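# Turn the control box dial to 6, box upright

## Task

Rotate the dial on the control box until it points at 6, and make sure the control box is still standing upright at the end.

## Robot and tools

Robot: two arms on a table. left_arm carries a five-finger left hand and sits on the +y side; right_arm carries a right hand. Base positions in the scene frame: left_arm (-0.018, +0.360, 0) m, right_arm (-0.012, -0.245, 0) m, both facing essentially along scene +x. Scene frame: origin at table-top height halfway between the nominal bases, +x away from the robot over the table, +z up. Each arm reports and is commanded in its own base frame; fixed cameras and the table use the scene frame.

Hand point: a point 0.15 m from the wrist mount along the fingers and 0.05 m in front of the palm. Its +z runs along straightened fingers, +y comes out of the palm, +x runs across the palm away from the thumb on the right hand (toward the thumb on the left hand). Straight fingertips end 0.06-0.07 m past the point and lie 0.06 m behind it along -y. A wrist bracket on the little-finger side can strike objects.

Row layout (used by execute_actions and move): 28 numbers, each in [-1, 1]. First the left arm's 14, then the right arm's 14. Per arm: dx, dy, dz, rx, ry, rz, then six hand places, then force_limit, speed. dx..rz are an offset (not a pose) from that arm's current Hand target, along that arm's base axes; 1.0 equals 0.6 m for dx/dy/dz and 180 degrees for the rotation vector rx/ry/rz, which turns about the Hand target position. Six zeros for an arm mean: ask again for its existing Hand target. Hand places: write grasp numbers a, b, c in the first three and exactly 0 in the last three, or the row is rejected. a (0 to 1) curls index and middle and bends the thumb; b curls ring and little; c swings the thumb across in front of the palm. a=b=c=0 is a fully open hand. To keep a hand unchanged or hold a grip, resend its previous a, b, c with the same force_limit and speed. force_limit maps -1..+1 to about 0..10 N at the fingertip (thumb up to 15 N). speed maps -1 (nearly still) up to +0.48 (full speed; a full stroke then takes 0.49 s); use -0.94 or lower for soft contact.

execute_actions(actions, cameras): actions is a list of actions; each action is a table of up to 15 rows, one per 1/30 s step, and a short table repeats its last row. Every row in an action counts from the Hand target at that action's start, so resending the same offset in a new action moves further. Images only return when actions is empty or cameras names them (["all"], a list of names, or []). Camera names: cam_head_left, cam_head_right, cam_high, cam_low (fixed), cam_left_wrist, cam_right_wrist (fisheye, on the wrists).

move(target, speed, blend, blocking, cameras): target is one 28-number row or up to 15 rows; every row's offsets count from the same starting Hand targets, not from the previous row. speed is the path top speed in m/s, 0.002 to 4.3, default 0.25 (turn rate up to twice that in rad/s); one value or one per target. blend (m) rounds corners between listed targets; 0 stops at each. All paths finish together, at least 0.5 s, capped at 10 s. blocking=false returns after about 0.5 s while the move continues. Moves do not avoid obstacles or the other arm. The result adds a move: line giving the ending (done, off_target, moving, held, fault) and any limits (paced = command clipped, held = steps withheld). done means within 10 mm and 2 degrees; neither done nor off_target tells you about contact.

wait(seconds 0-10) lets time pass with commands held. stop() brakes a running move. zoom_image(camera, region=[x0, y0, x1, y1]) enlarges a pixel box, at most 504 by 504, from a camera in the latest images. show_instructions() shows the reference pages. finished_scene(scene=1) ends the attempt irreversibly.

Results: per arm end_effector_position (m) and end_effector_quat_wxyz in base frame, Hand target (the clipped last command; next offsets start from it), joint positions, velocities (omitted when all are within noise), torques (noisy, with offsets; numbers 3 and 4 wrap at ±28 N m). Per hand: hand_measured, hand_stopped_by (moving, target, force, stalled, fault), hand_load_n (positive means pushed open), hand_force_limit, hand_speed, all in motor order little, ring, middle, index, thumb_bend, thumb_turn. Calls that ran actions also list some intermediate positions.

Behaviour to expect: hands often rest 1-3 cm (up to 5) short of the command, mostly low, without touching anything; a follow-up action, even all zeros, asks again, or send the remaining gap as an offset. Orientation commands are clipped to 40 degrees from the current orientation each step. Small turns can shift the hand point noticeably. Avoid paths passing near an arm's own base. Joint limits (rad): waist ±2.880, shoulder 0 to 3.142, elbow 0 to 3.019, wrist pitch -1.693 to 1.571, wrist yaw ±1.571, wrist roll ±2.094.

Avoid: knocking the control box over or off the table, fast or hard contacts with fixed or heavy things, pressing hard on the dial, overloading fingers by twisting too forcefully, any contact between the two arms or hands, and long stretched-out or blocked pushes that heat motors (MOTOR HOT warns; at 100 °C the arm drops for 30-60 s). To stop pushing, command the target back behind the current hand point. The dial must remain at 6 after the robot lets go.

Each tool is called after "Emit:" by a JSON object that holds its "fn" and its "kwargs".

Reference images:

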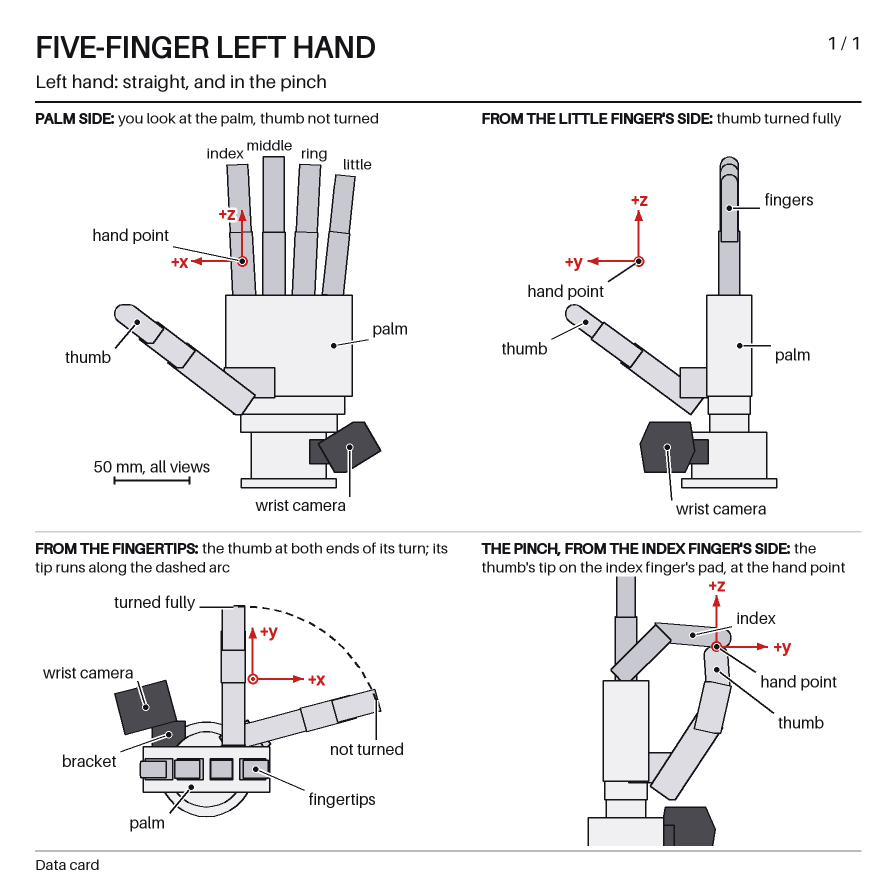

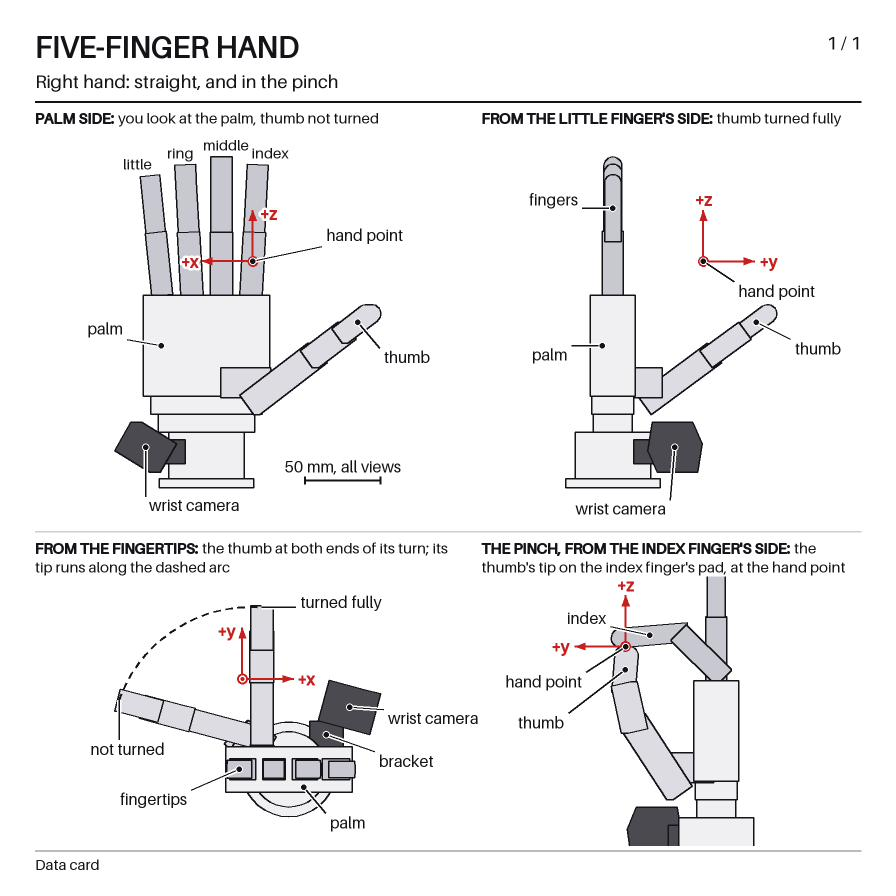

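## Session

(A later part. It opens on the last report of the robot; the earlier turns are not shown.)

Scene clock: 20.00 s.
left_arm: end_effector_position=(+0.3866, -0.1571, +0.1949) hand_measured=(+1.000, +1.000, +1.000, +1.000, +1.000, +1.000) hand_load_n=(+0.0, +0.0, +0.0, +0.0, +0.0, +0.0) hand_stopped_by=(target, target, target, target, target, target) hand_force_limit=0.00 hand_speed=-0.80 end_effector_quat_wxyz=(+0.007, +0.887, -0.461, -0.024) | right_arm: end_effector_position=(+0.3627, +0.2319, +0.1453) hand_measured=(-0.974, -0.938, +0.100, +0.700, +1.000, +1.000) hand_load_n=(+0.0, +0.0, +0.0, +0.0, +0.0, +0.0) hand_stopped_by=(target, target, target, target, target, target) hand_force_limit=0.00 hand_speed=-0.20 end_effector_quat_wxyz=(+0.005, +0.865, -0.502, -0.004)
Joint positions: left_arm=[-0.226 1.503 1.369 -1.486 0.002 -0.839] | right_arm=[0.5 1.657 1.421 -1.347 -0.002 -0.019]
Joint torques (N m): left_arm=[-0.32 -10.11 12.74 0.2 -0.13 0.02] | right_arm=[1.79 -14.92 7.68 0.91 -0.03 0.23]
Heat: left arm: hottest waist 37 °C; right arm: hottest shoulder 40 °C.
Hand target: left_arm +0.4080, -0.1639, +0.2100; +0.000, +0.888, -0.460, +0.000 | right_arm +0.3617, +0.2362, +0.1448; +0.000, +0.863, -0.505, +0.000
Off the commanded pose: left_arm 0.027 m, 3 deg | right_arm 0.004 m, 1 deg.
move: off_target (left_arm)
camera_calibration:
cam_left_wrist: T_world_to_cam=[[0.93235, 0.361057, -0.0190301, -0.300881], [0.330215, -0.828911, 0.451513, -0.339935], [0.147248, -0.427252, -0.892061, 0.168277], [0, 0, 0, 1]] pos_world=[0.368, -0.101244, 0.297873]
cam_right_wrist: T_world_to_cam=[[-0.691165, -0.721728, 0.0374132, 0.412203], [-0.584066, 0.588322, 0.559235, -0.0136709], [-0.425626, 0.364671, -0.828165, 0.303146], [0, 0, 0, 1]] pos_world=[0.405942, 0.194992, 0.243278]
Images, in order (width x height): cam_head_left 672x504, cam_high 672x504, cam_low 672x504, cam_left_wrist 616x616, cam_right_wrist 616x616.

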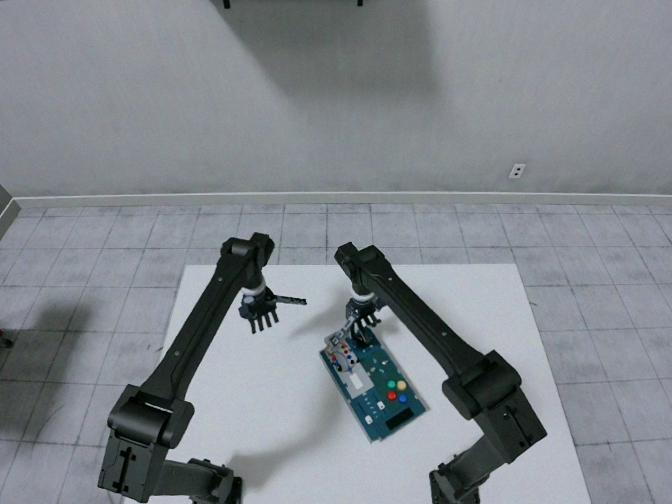

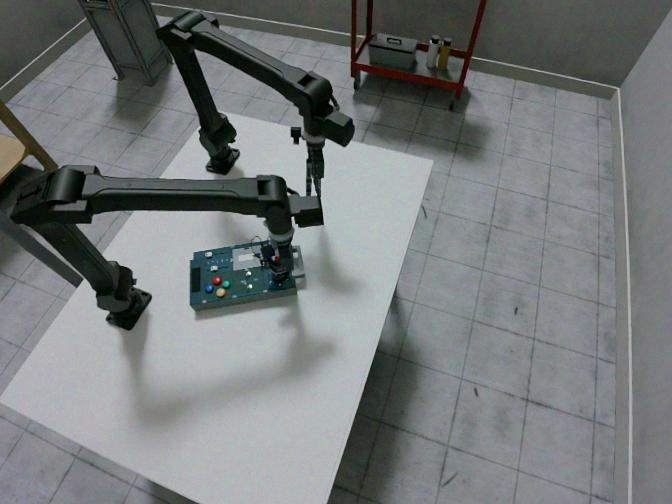

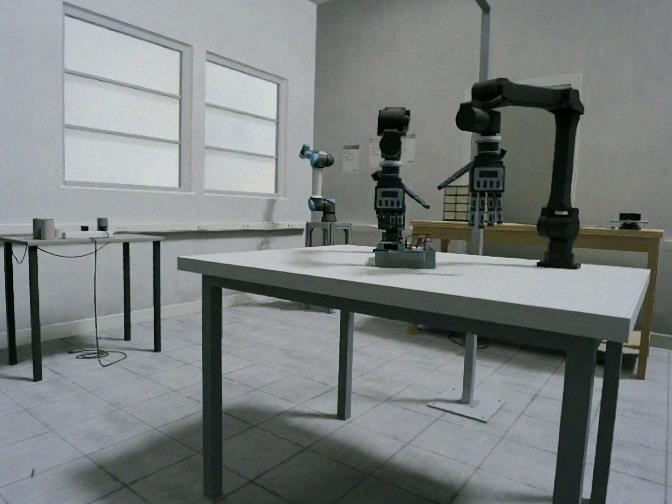

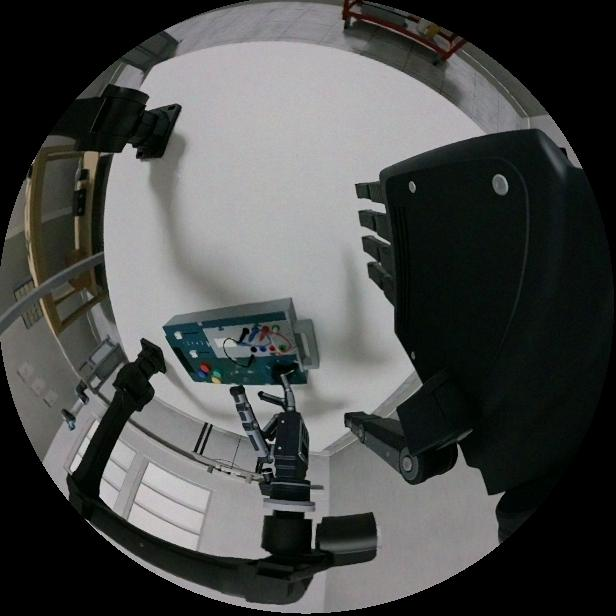

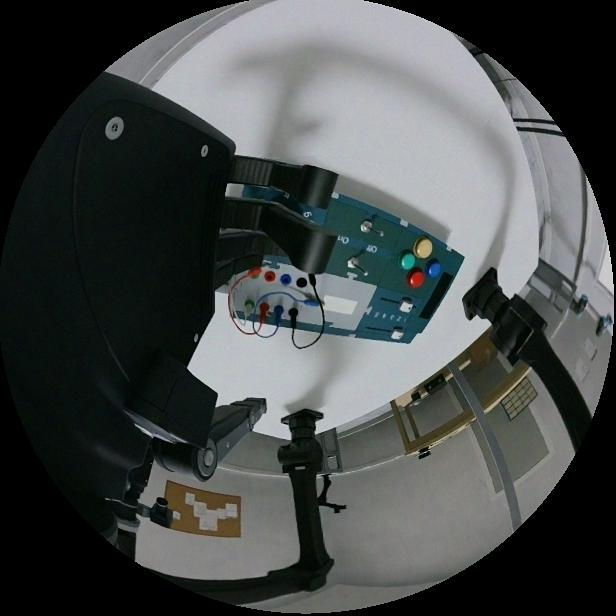

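Emit:
{"fn": "move", "kwargs": {"target": [0,0,0,0,0,0,0,0,0,0,0,0,0,-0.8,-0.01,0,-0.03,0,0,0,0.25,1,-1,0,0,0,0,-0.2], "speed": 0.06, "cameras": ["cam_head_left","cam_high","cam_low","cam_left_wrist","cam_right_wrist"]}}

Emit:
{"fn": "zoom_image", "kwargs": {"camera": "cam_left_wrist", "region": [250, 330, 320, 400]}}

Emit:
{"fn": "zoom_image", "kwargs": {"camera": "cam_head_left", "region": [330, 300, 400, 370]}}

Emit:
{"fn": "zoom_image", "kwargs": {"camera": "cam_right_wrist", "region": [210, 150, 370, 310]}}

Emit:
{"fn": "zoom_image", "kwargs": {"camera": "cam_low", "region": [360, 190, 450, 280]}}

Scene clock: 22.77 s.
left_arm: end_effector_position=(+0.3866, -0.1571, +0.1949) hand_measured=(+1.000, +1.000, +1.000, +1.000, +1.000, +1.000) hand_load_n=(+0.0, +0.0, +0.0, +0.0, +0.0, +0.0) hand_stopped_by=(target, target, target, target, target, target) hand_force_limit=0.00 hand_speed=-0.80 end_effector_quat_wxyz=(+0.007, +0.887, -0.461, -0.024) | right_arm: end_effector_position=(+0.3567, +0.2319, +0.1270) hand_measured=(-0.974, -0.938, +0.100, +0.700, +1.000, +1.000) hand_load_n=(+0.0, +0.0, +0.0, +0.0, -0.5, +0.0) hand_stopped_by=(target, target, target, target, target, target) hand_force_limit=0.00 hand_speed=-0.20 end_effector_quat_wxyz=(+0.005, +0.865, -0.502, -0.004)
Joint positions: left_arm=[-0.226 1.503 1.369 -1.486 0.002 -0.839] | right_arm=[0.506 1.657 1.371 -1.298 -0.002 -0.013]
Joint torques (N m): left_arm=[-0.21 -9.93 12.68 0.18 -0.12 0] | right_arm=[1.79 -14.8 7.53 0.95 -0.03 0.24]
Heat: left arm: hottest waist 37 °C; right arm: hottest shoulder 40 °C.
Hand target: left_arm +0.4080, -0.1639, +0.2100; +0.000, +0.888, -0.460, +0.000 | right_arm +0.3556, +0.2361, +0.1268; +0.000, +0.863, -0.505, +0.000
Off the commanded pose: left_arm 0.027 m, 3 deg | right_arm 0.004 m, 1 deg.
move: off_target (left_arm)
camera_calibration:
cam_left_wrist: T_world_to_cam=[[0.93235, 0.361057, -0.0190301, -0.300881], [0.330215, -0.828911, 0.451513, -0.339935], [0.147248, -0.427252, -0.892061, 0.168277], [0, 0, 0, 1]] pos_world=[0.368, -0.101244, 0.297873]
cam_right_wrist: T_world_to_cam=[[-0.69085, -0.721971, 0.0385106, 0.408561], [-0.583773, 0.588448, 0.559408, -0.00706639], [-0.426538, 0.363986, -0.827997, 0.28582], [0, 0, 0, 1]] pos_world=[0.400042, 0.195093, 0.224877]
Images, in order (width x height): cam_head_left 672x504, cam_high 672x504, cam_low 672x504, cam_left_wrist 616x616, cam_right_wrist 616x616.

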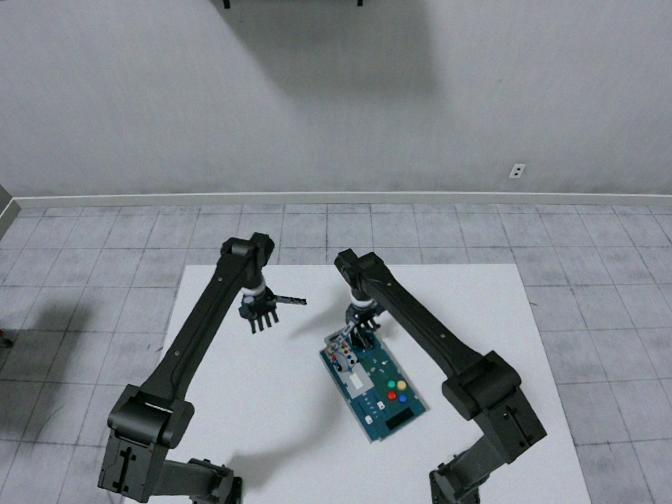

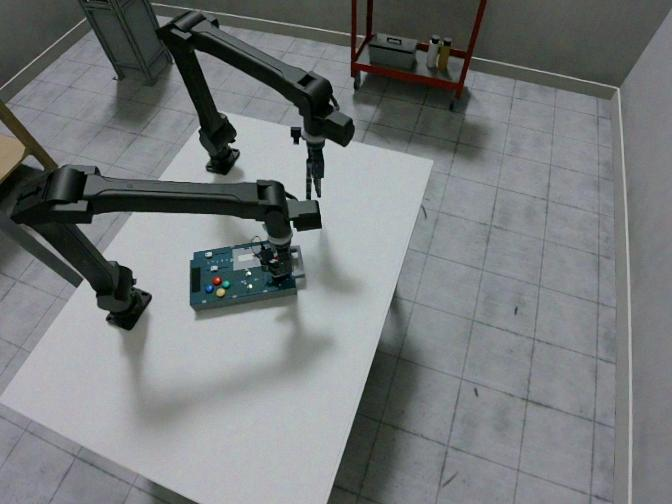

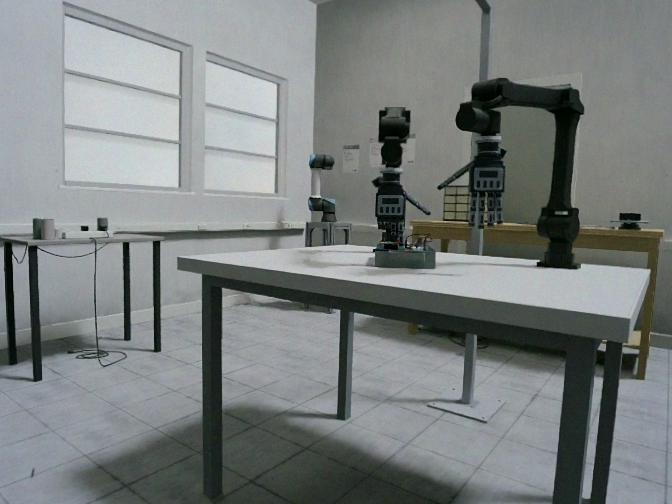

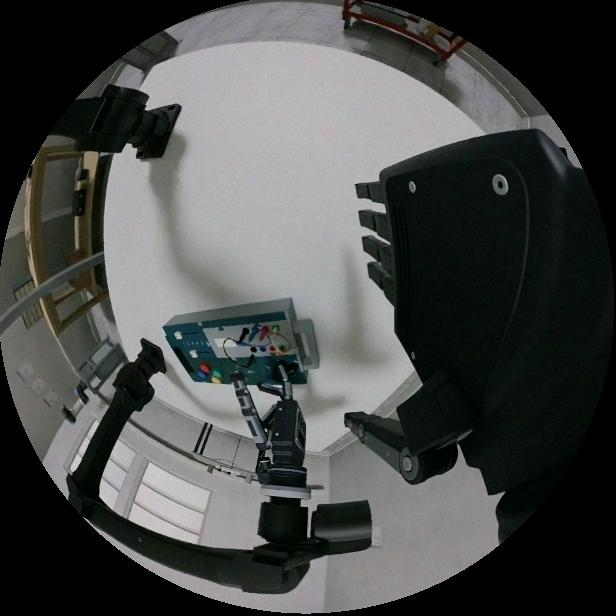

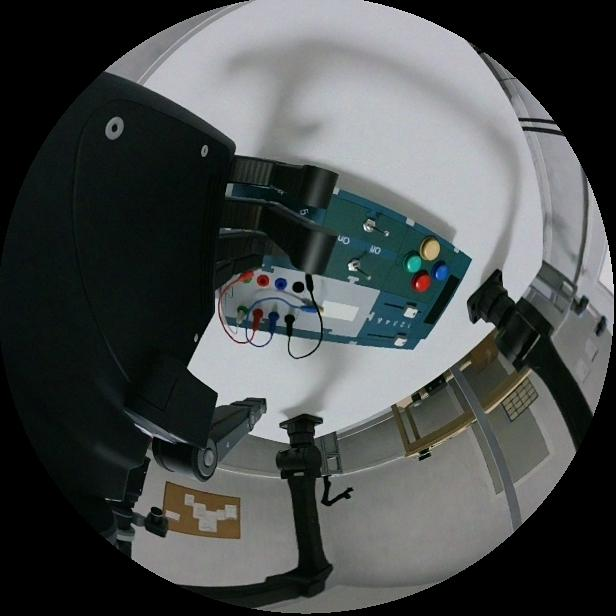

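Scaled by 7.200 from the camera's 616x616 image, which has a finer 880x880 frame.

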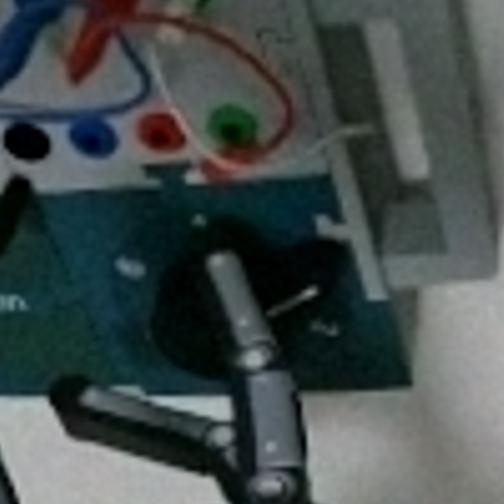

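Scaled by 7.200 from the camera's 672x504 image, which has a finer 960x720 frame.

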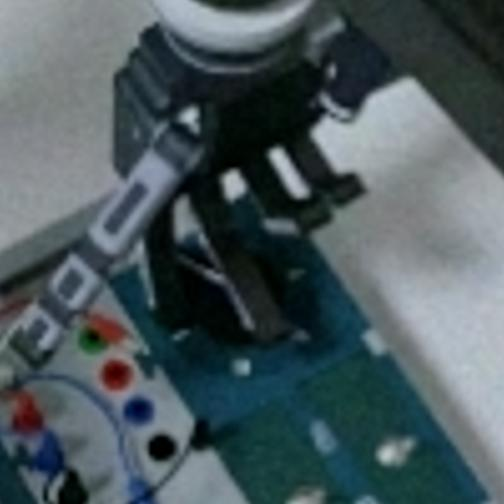

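Scaled by 3.150 from the camera's 616x616 image, which has a finer 880x880 frame.

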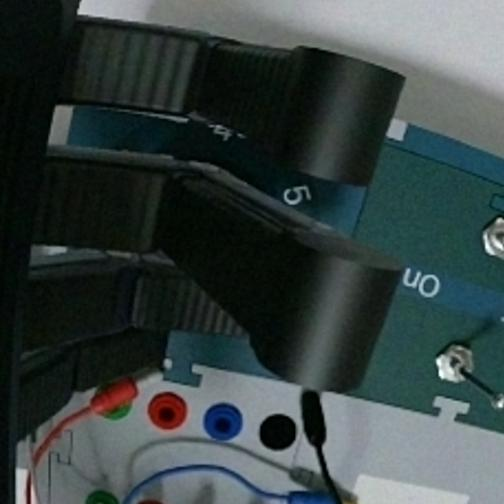

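Scaled by 5.600 from the camera's 672x504 image, which has a finer 960x720 frame.

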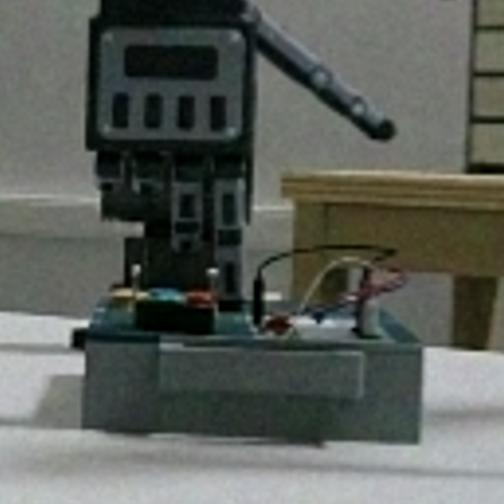

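Emit:
{"fn": "zoom_image", "kwargs": {"camera": "cam_low", "region": [370, 220, 440, 275]}}

Emit:
{"fn": "zoom_image", "kwargs": {"camera": "cam_high", "region": [245, 230, 315, 300]}}

Scaled by 7.200 from the camera's 672x504 image, which has a finer 960x720 frame.

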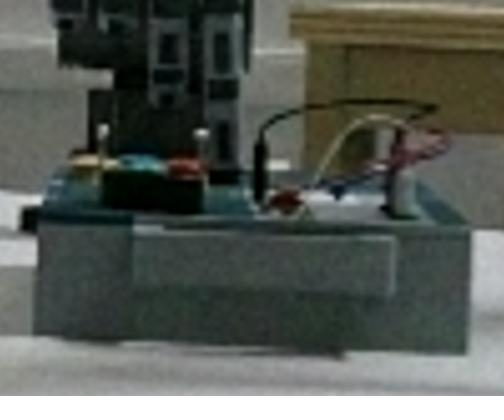

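Scaled by 7.200 from the camera's 672x504 image, which has a finer 960x720 frame.

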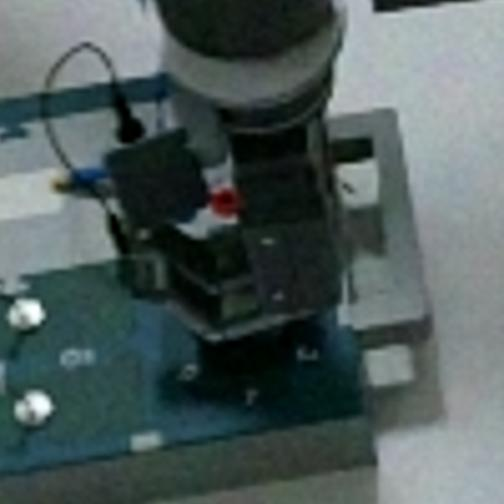

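Emit:
{"fn": "move", "kwargs": {"target": [[0,0,0,0,0,0,0,0,0,0,0,0,0,-0.8,0,0,-0.01,0,0,0,0.25,1,-1,0,0,0,0,-0.2],[0,0,0,0,0,0,0,0,0,0,0,0,0,-0.8,0.022,-0.0003,-0.01,0,0,0,0.25,1,-1,0,0,0,0,-0.2],[0,0,0,0,0,0,0,0,0,0,0,0,0,-0.8,0.0425,-0.007,-0.01,0,0,0,0.25,1,-1,0,0,0,0,-0.2]], "speed": 0.04, "blend": [0,0.004,0], "cameras": ["cam_head_left","cam_high","cam_low","cam_left_wrist","cam_right_wrist"]}}

Emit:
{"fn": "zoom_image", "kwargs": {"camera": "cam_left_wrist", "region": [250, 330, 320, 400]}}

Emit:
{"fn": "zoom_image", "kwargs": {"camera": "cam_head_left", "region": [330, 300, 400, 370]}}

Emit:
{"fn": "zoom_image", "kwargs": {"camera": "cam_high", "region": [245, 230, 315, 300]}}

Emit:
{"fn": "zoom_image", "kwargs": {"camera": "cam_low", "region": [370, 220, 440, 275]}}

Scene clock: 26.20 s.
left_arm: end_effector_position=(+0.3866, -0.1571, +0.1949) hand_measured=(+1.000, +1.000, +1.000, +1.000, +1.000, +1.000) hand_load_n=(+0.0, +0.0, +0.0, +0.0, +0.0, +0.0) hand_stopped_by=(target, target, target, target, target, target) hand_force_limit=0.00 hand_speed=-0.80 end_effector_quat_wxyz=(+0.007, +0.887, -0.461, -0.024) | right_arm: end_effector_position=(+0.3605, +0.2304, +0.1167) hand_measured=(-0.974, -0.938, +0.100, +0.700, +1.000, +1.000) hand_load_n=(+0.0, +0.5, +0.0, -3.5, +0.0, +0.0) hand_stopped_by=(target, target, target, target, target, target) hand_force_limit=0.00 hand_speed=-0.20 end_effector_quat_wxyz=(+0.007, +0.862, -0.506, -0.009)
Joint positions: left_arm=[-0.226 1.503 1.369 -1.486 0.002 -0.839] | right_arm=[0.496 1.677 1.367 -1.283 -0.008 -0.014]
Joint torques (N m): left_arm=[-0.15 -10.17 12.62 0.18 -0.13 0] | right_arm=[0.21 -12.34 12.08 0.46 0.22 -0.09]
Heat: left arm: hottest waist 37 °C; right arm: hottest shoulder 39 °C.
Hand target: left_arm +0.4080, -0.1639, +0.2100; +0.000, +0.888, -0.460, +0.000 | right_arm +0.3812, +0.2319, +0.1209; +0.000, +0.863, -0.505, +0.000
Off the commanded pose: left_arm 0.027 m, 3 deg | right_arm 0.021 m, 1 deg.
move: off_target (left_arm, right_arm)
camera_calibration:
cam_left_wrist: T_world_to_cam=[[0.93235, 0.361057, -0.0190301, -0.300881], [0.330215, -0.828911, 0.451513, -0.339935], [0.147248, -0.427252, -0.892061, 0.168277], [0, 0, 0, 1]] pos_world=[0.368, -0.101244, 0.297873]
cam_right_wrist: T_world_to_cam=[[-0.697306, -0.715316, 0.0456797, 0.410514], [-0.571581, 0.593382, 0.566739, -0.00460765], [-0.432503, 0.369081, -0.82263, 0.279857], [0, 0, 0, 1]] pos_world=[0.40466, 0.193092, 0.214078]
Images, in order (width x height): cam_head_left 672x504, cam_high 672x504, cam_low 672x504, cam_left_wrist 616x616, cam_right_wrist 616x616.

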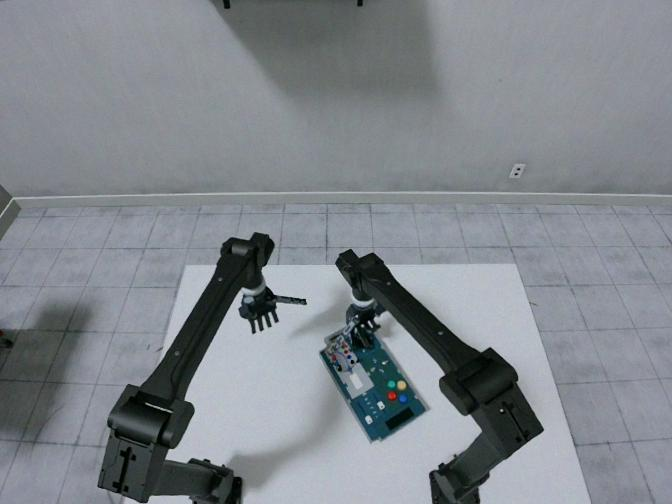

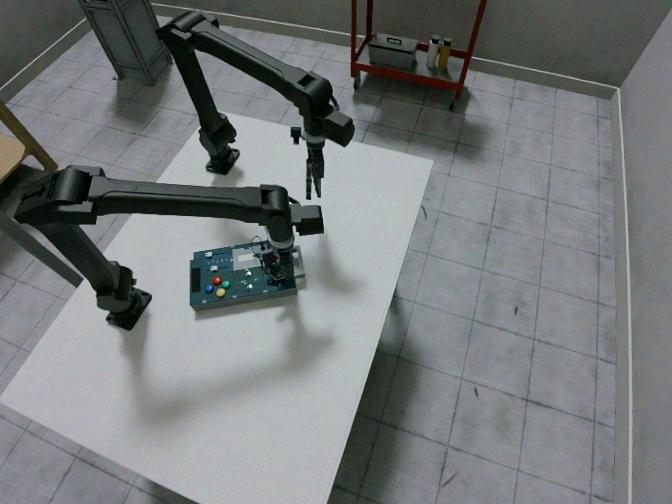

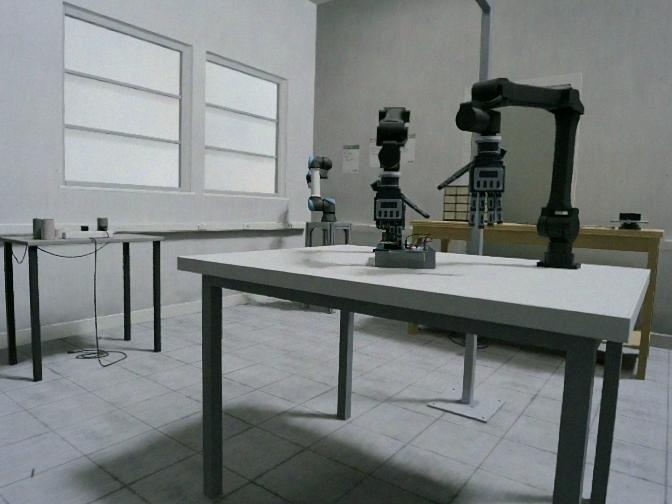

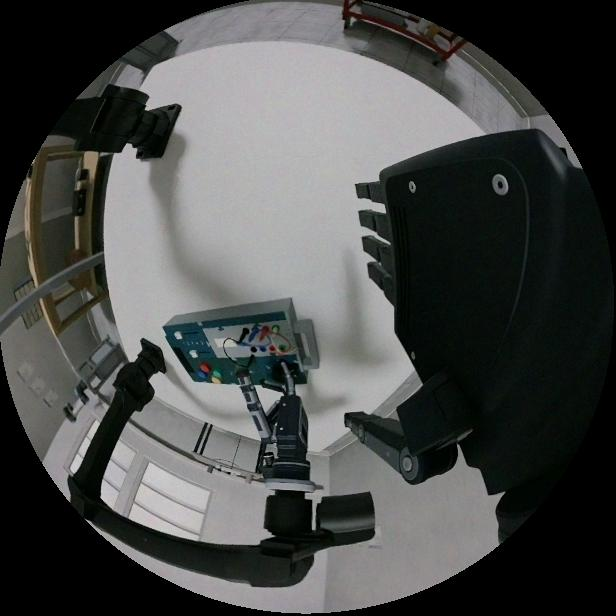

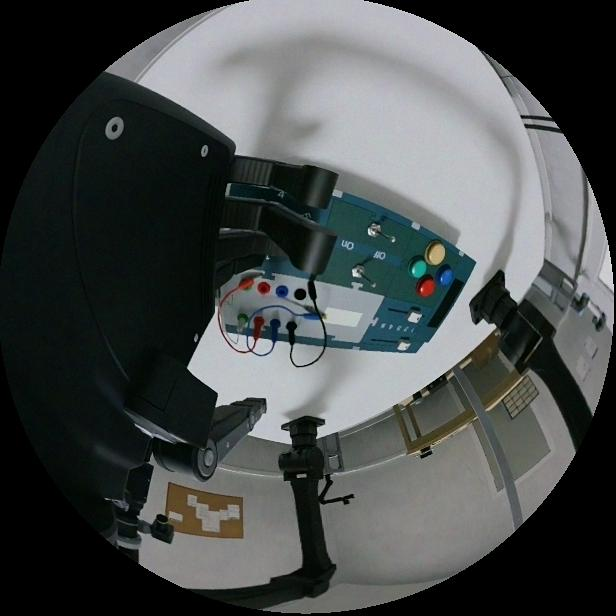

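Scaled by 7.200 from the camera's 616x616 image, which has a finer 880x880 frame.

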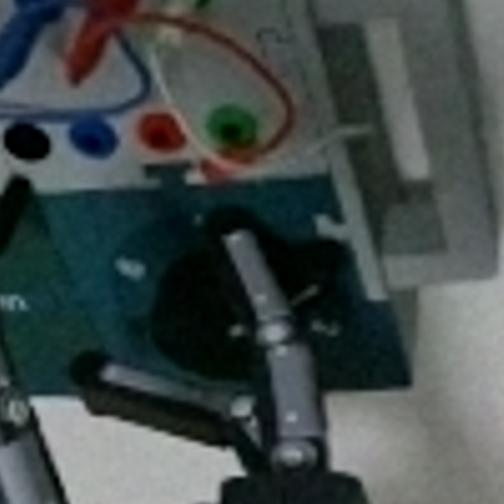

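Scaled by 7.200 from the camera's 672x504 image, which has a finer 960x720 frame.

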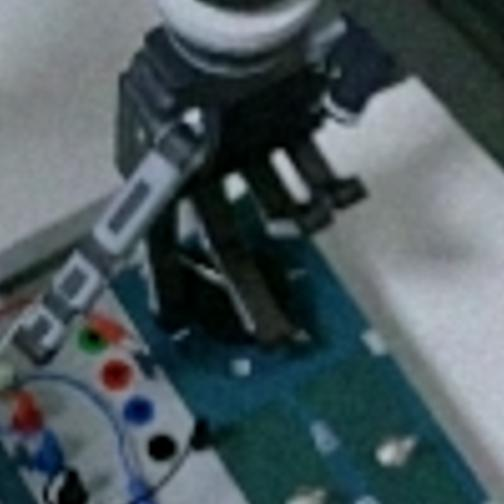

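Scaled by 7.200 from the camera's 672x504 image, which has a finer 960x720 frame.

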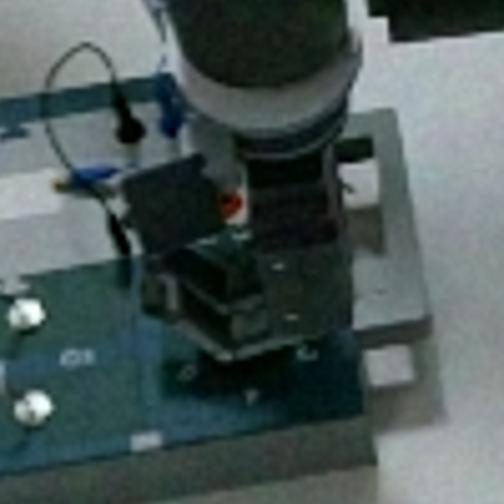

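Scaled by 7.200 from the camera's 672x504 image, which has a finer 960x720 frame.

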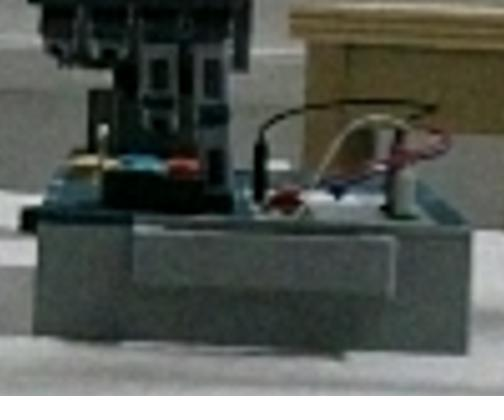

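Emit:
{"fn": "move", "kwargs": {"target": [[0,0,0,0,0,0,0,0,0,0,0,0,0,-0.8,-0.0427,0.0153,0.006,0,0,0,0.25,1,-1,0,0,0,0,-0.2],[0,0,0,0,0,0,0,0,0,0,0,0,0,-0.8,-0.026,0.0195,0.006,0,0,0,0.25,1,-1,0,0,0,0,-0.2],[0,0,0,0,0,0,0,0,0,0,0,0,0,-0.8,-0.0118,0.0085,0.006,0,0,0,0.25,1,-1,0,0,0,0,-0.2],[0,0,0,0,0,0,0,0,0,0,0,0,0,-0.8,0,0,0.006,0,0,0,0.25,1,-1,0,0,0,0,-0.2]], "speed": 0.04, "blend": [0,0.002,0.003,0], "cameras": ["cam_head_left","cam_high","cam_low","cam_left_wrist"]}}

Emit:
{"fn": "zoom_image", "kwargs": {"camera": "cam_left_wrist", "region": [250, 330, 320, 400]}}

Emit:
{"fn": "zoom_image", "kwargs": {"camera": "cam_head_left", "region": [330, 300, 400, 370]}}

Emit:
{"fn": "zoom_image", "kwargs": {"camera": "cam_low", "region": [370, 220, 440, 275]}}

Scene clock: 32.30 s.
left_arm: end_effector_position=(+0.3866, -0.1571, +0.1949) hand_measured=(+1.000, +1.000, +1.000, +1.000, +1.000, +1.000) hand_load_n=(-0.5, +0.0, +0.0, +0.0, +0.0, +0.0) hand_stopped_by=(target, target, target, target, target, target) hand_force_limit=0.00 hand_speed=-0.80 end_effector_quat_wxyz=(+0.007, +0.887, -0.461, -0.024) | right_arm: end_effector_position=(+0.3626, +0.2302, +0.1168) hand_measured=(-0.974, -0.938, +0.100, +0.700, +1.000, +1.000) hand_load_n=(+0.0, +0.0, +0.0, -1.5, +0.0, +0.5) hand_stopped_by=(target, target, target, target, target, target) hand_force_limit=0.00 hand_speed=-0.20 end_effector_quat_wxyz=(+0.007, +0.861, -0.508, -0.008)
Joint positions: left_arm=[-0.226 1.503 1.369 -1.486 0.002 -0.839] | right_arm=[0.494 1.68 1.371 -1.283 -0.007 -0.012]
Joint torques (N m): left_arm=[-0.44 -10.29 12.71 0.28 -0.11 0] | right_arm=[0.44 -12.81 12.27 0.1 0.16 -0.11]
Heat: left arm: hottest waist 37 °C; right arm: hottest shoulder 40 °C.
Hand target: left_arm +0.4080, -0.1639, +0.2100; +0.000, +0.888, -0.460, +0.000 | right_arm +0.3811, +0.2319, +0.1244; +0.000, +0.863, -0.505, +0.000
Off the commanded pose: left_arm 0.027 m, 3 deg | right_arm 0.020 m, 1 deg.
move: off_target (left_arm, right_arm)
camera_calibration:
cam_left_wrist: T_world_to_cam=[[0.93235, 0.361057, -0.0190301, -0.300881], [0.330215, -0.828911, 0.451513, -0.339935], [0.147248, -0.427252, -0.892061, 0.168277], [0, 0, 0, 1]] pos_world=[0.368, -0.101244, 0.297873]
Images, in order (width x height): cam_head_left 672x504, cam_high 672x504, cam_low 672x504, cam_left_wrist 616x616.

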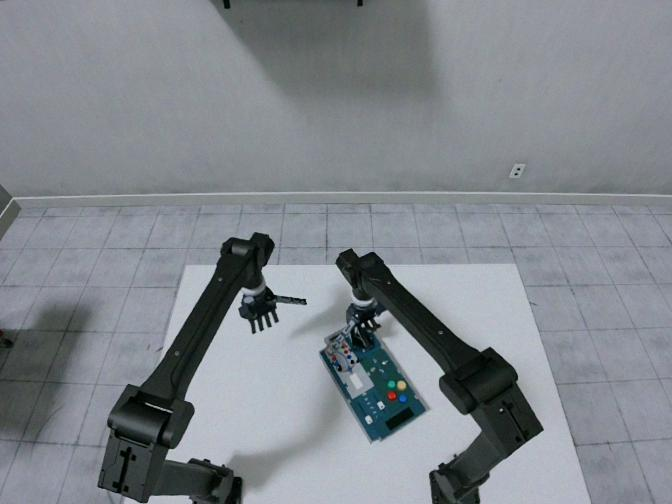

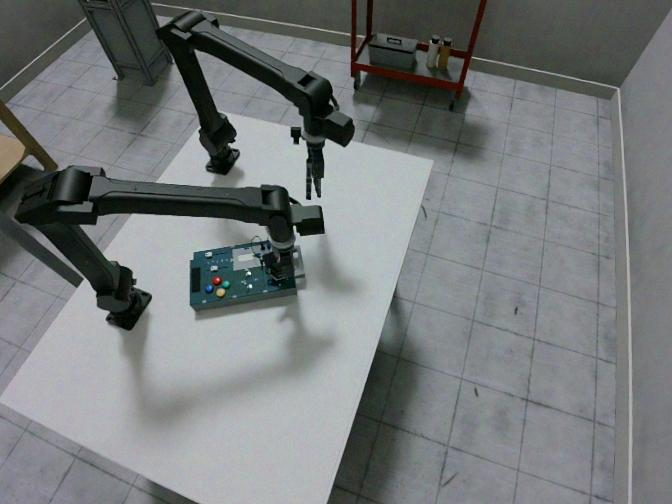

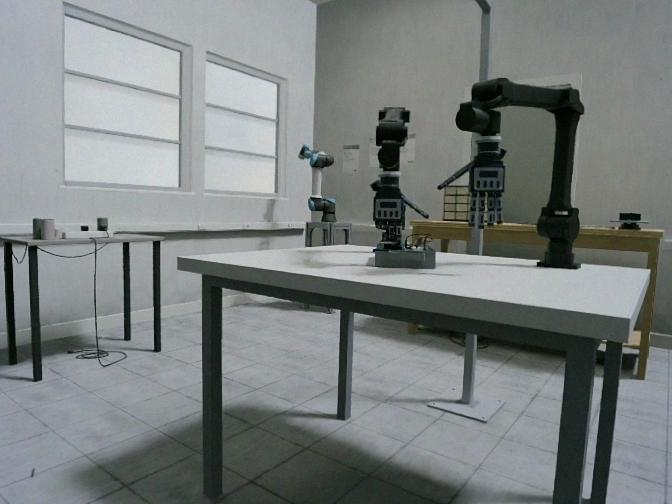

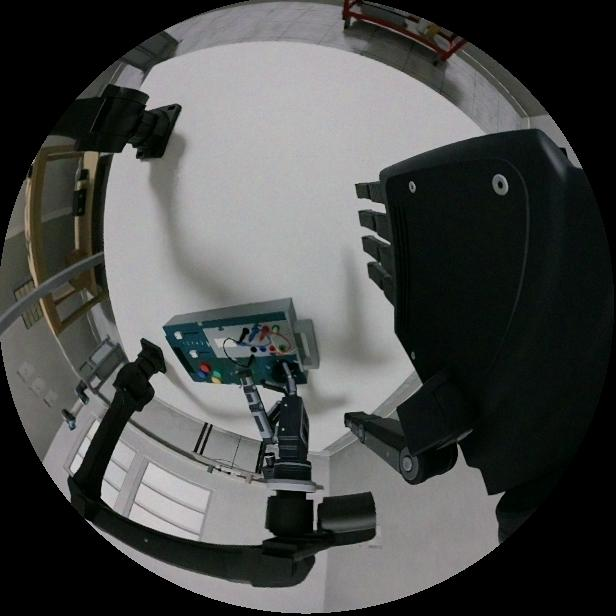

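Scaled by 7.200 from the camera's 616x616 image, which has a finer 880x880 frame.

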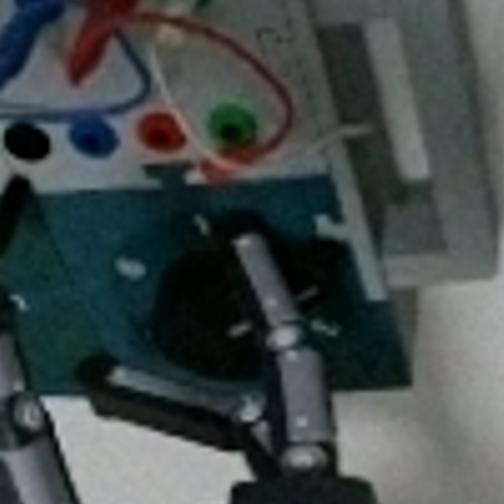

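Scaled by 7.200 from the camera's 672x504 image, which has a finer 960x720 frame.

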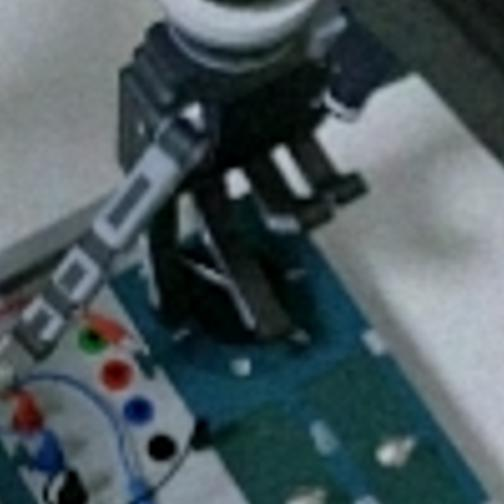

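Scaled by 7.200 from the camera's 672x504 image, which has a finer 960x720 frame.

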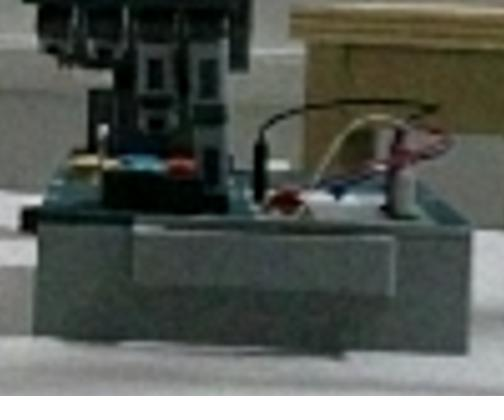

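Emit:
{"fn": "move", "kwargs": {"target": [0,0,0,0,0,0,0,0,0,0,0,0,0,-0.8,0.0233,0,0.003,0,0,0,0.25,1,-1,0,0,0,0,-0.2], "speed": 0.04, "cameras": ["cam_head_left","cam_low","cam_left_wrist"]}}

Emit:
{"fn": "zoom_image", "kwargs": {"camera": "cam_left_wrist", "region": [250, 330, 320, 400]}}

Emit:
{"fn": "zoom_image", "kwargs": {"camera": "cam_head_left", "region": [330, 300, 400, 370]}}

Emit:
{"fn": "zoom_image", "kwargs": {"camera": "cam_low", "region": [370, 220, 440, 275]}}

Scene clock: 33.93 s.
left_arm: end_effector_position=(+0.3866, -0.1571, +0.1949) hand_measured=(+1.000, +1.000, +1.000, +1.000, +1.000, +1.000) hand_load_n=(+0.0, +0.0, +0.0, +0.0, +0.0, +0.0) hand_stopped_by=(target, target, target, target, target, target) hand_force_limit=0.00 hand_speed=-0.80 end_effector_quat_wxyz=(+0.007, +0.887, -0.461, -0.024) | right_arm: end_effector_position=(+0.3690, +0.2311, +0.1175) hand_measured=(-0.974, -0.938, +0.100, +0.700, +1.000, +1.000) hand_load_n=(+0.0, +0.0, +0.0, -3.0, +0.0, +0.0) hand_stopped_by=(target, target, target, target, target, target) hand_force_limit=0.00 hand_speed=-0.20 end_effector_quat_wxyz=(+0.014, +0.864, -0.503, -0.015)
Joint positions: left_arm=[-0.226 1.503 1.369 -1.486 0.002 -0.839] | right_arm=[0.489 1.709 1.407 -1.308 -0.011 -0.028]
Joint torques (N m): left_arm=[-0.32 -10.05 12.7 0.17 -0.11 0] | right_arm=[-0.26 -13.22 12.86 0.49 0.32 -0.09]
Heat: left arm: hottest waist 37 °C; right arm: hottest shoulder 40 °C.
Hand target: left_arm +0.4080, -0.1639, +0.2100; +0.000, +0.888, -0.460, +0.000 | right_arm +0.3950, +0.2319, +0.1262; +0.000, +0.863, -0.505, +0.000
Off the commanded pose: left_arm 0.027 m, 3 deg | right_arm 0.028 m, 2 deg.
move: off_target (left_arm, right_arm)
camera_calibration:
cam_left_wrist: T_world_to_cam=[[0.93235, 0.361057, -0.0190301, -0.300881], [0.330215, -0.828911, 0.451513, -0.339935], [0.147248, -0.427252, -0.892061, 0.168277], [0, 0, 0, 1]] pos_world=[0.368, -0.101244, 0.297873]
Images, in order (width x height): cam_head_left 672x504, cam_low 672x504, cam_left_wrist 616x616.

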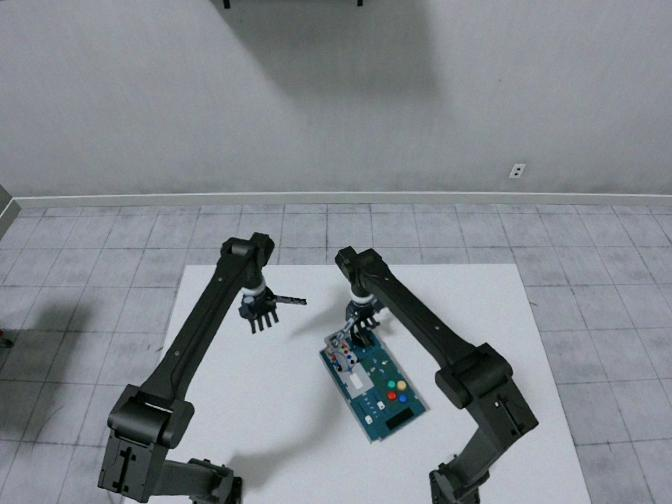

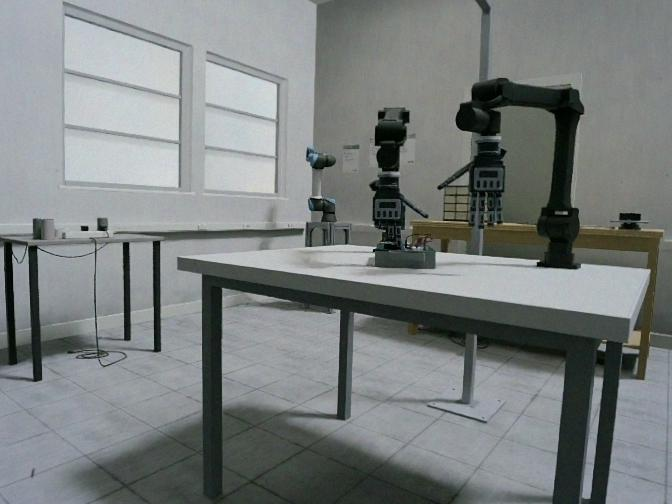

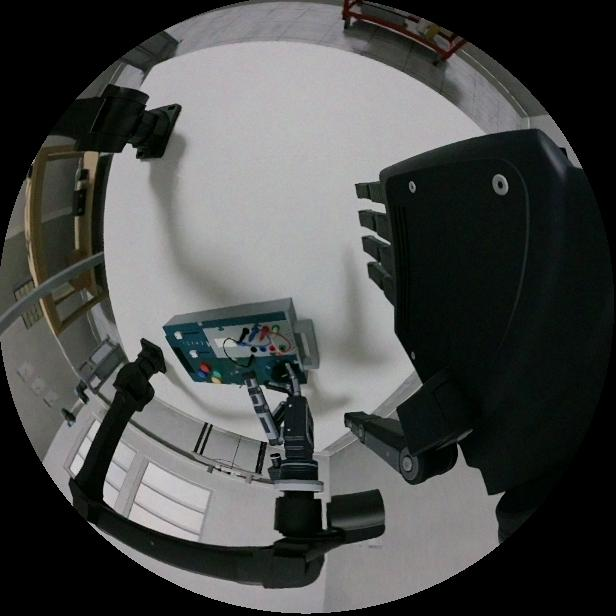

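Scaled by 7.200 from the camera's 616x616 image, which has a finer 880x880 frame.

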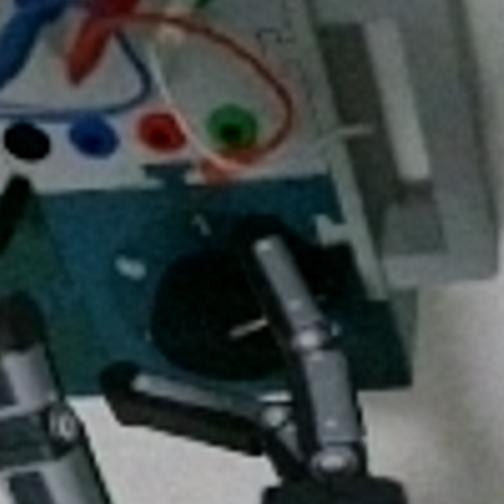

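Scaled by 7.200 from the camera's 672x504 image, which has a finer 960x720 frame.

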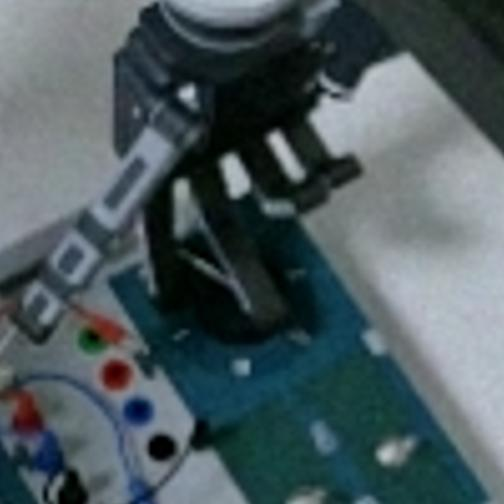

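Scaled by 7.200 from the camera's 672x504 image, which has a finer 960x720 frame.

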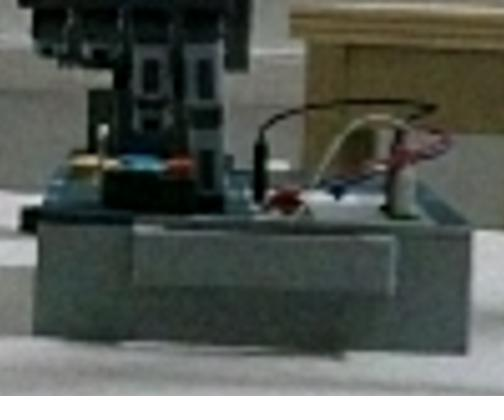

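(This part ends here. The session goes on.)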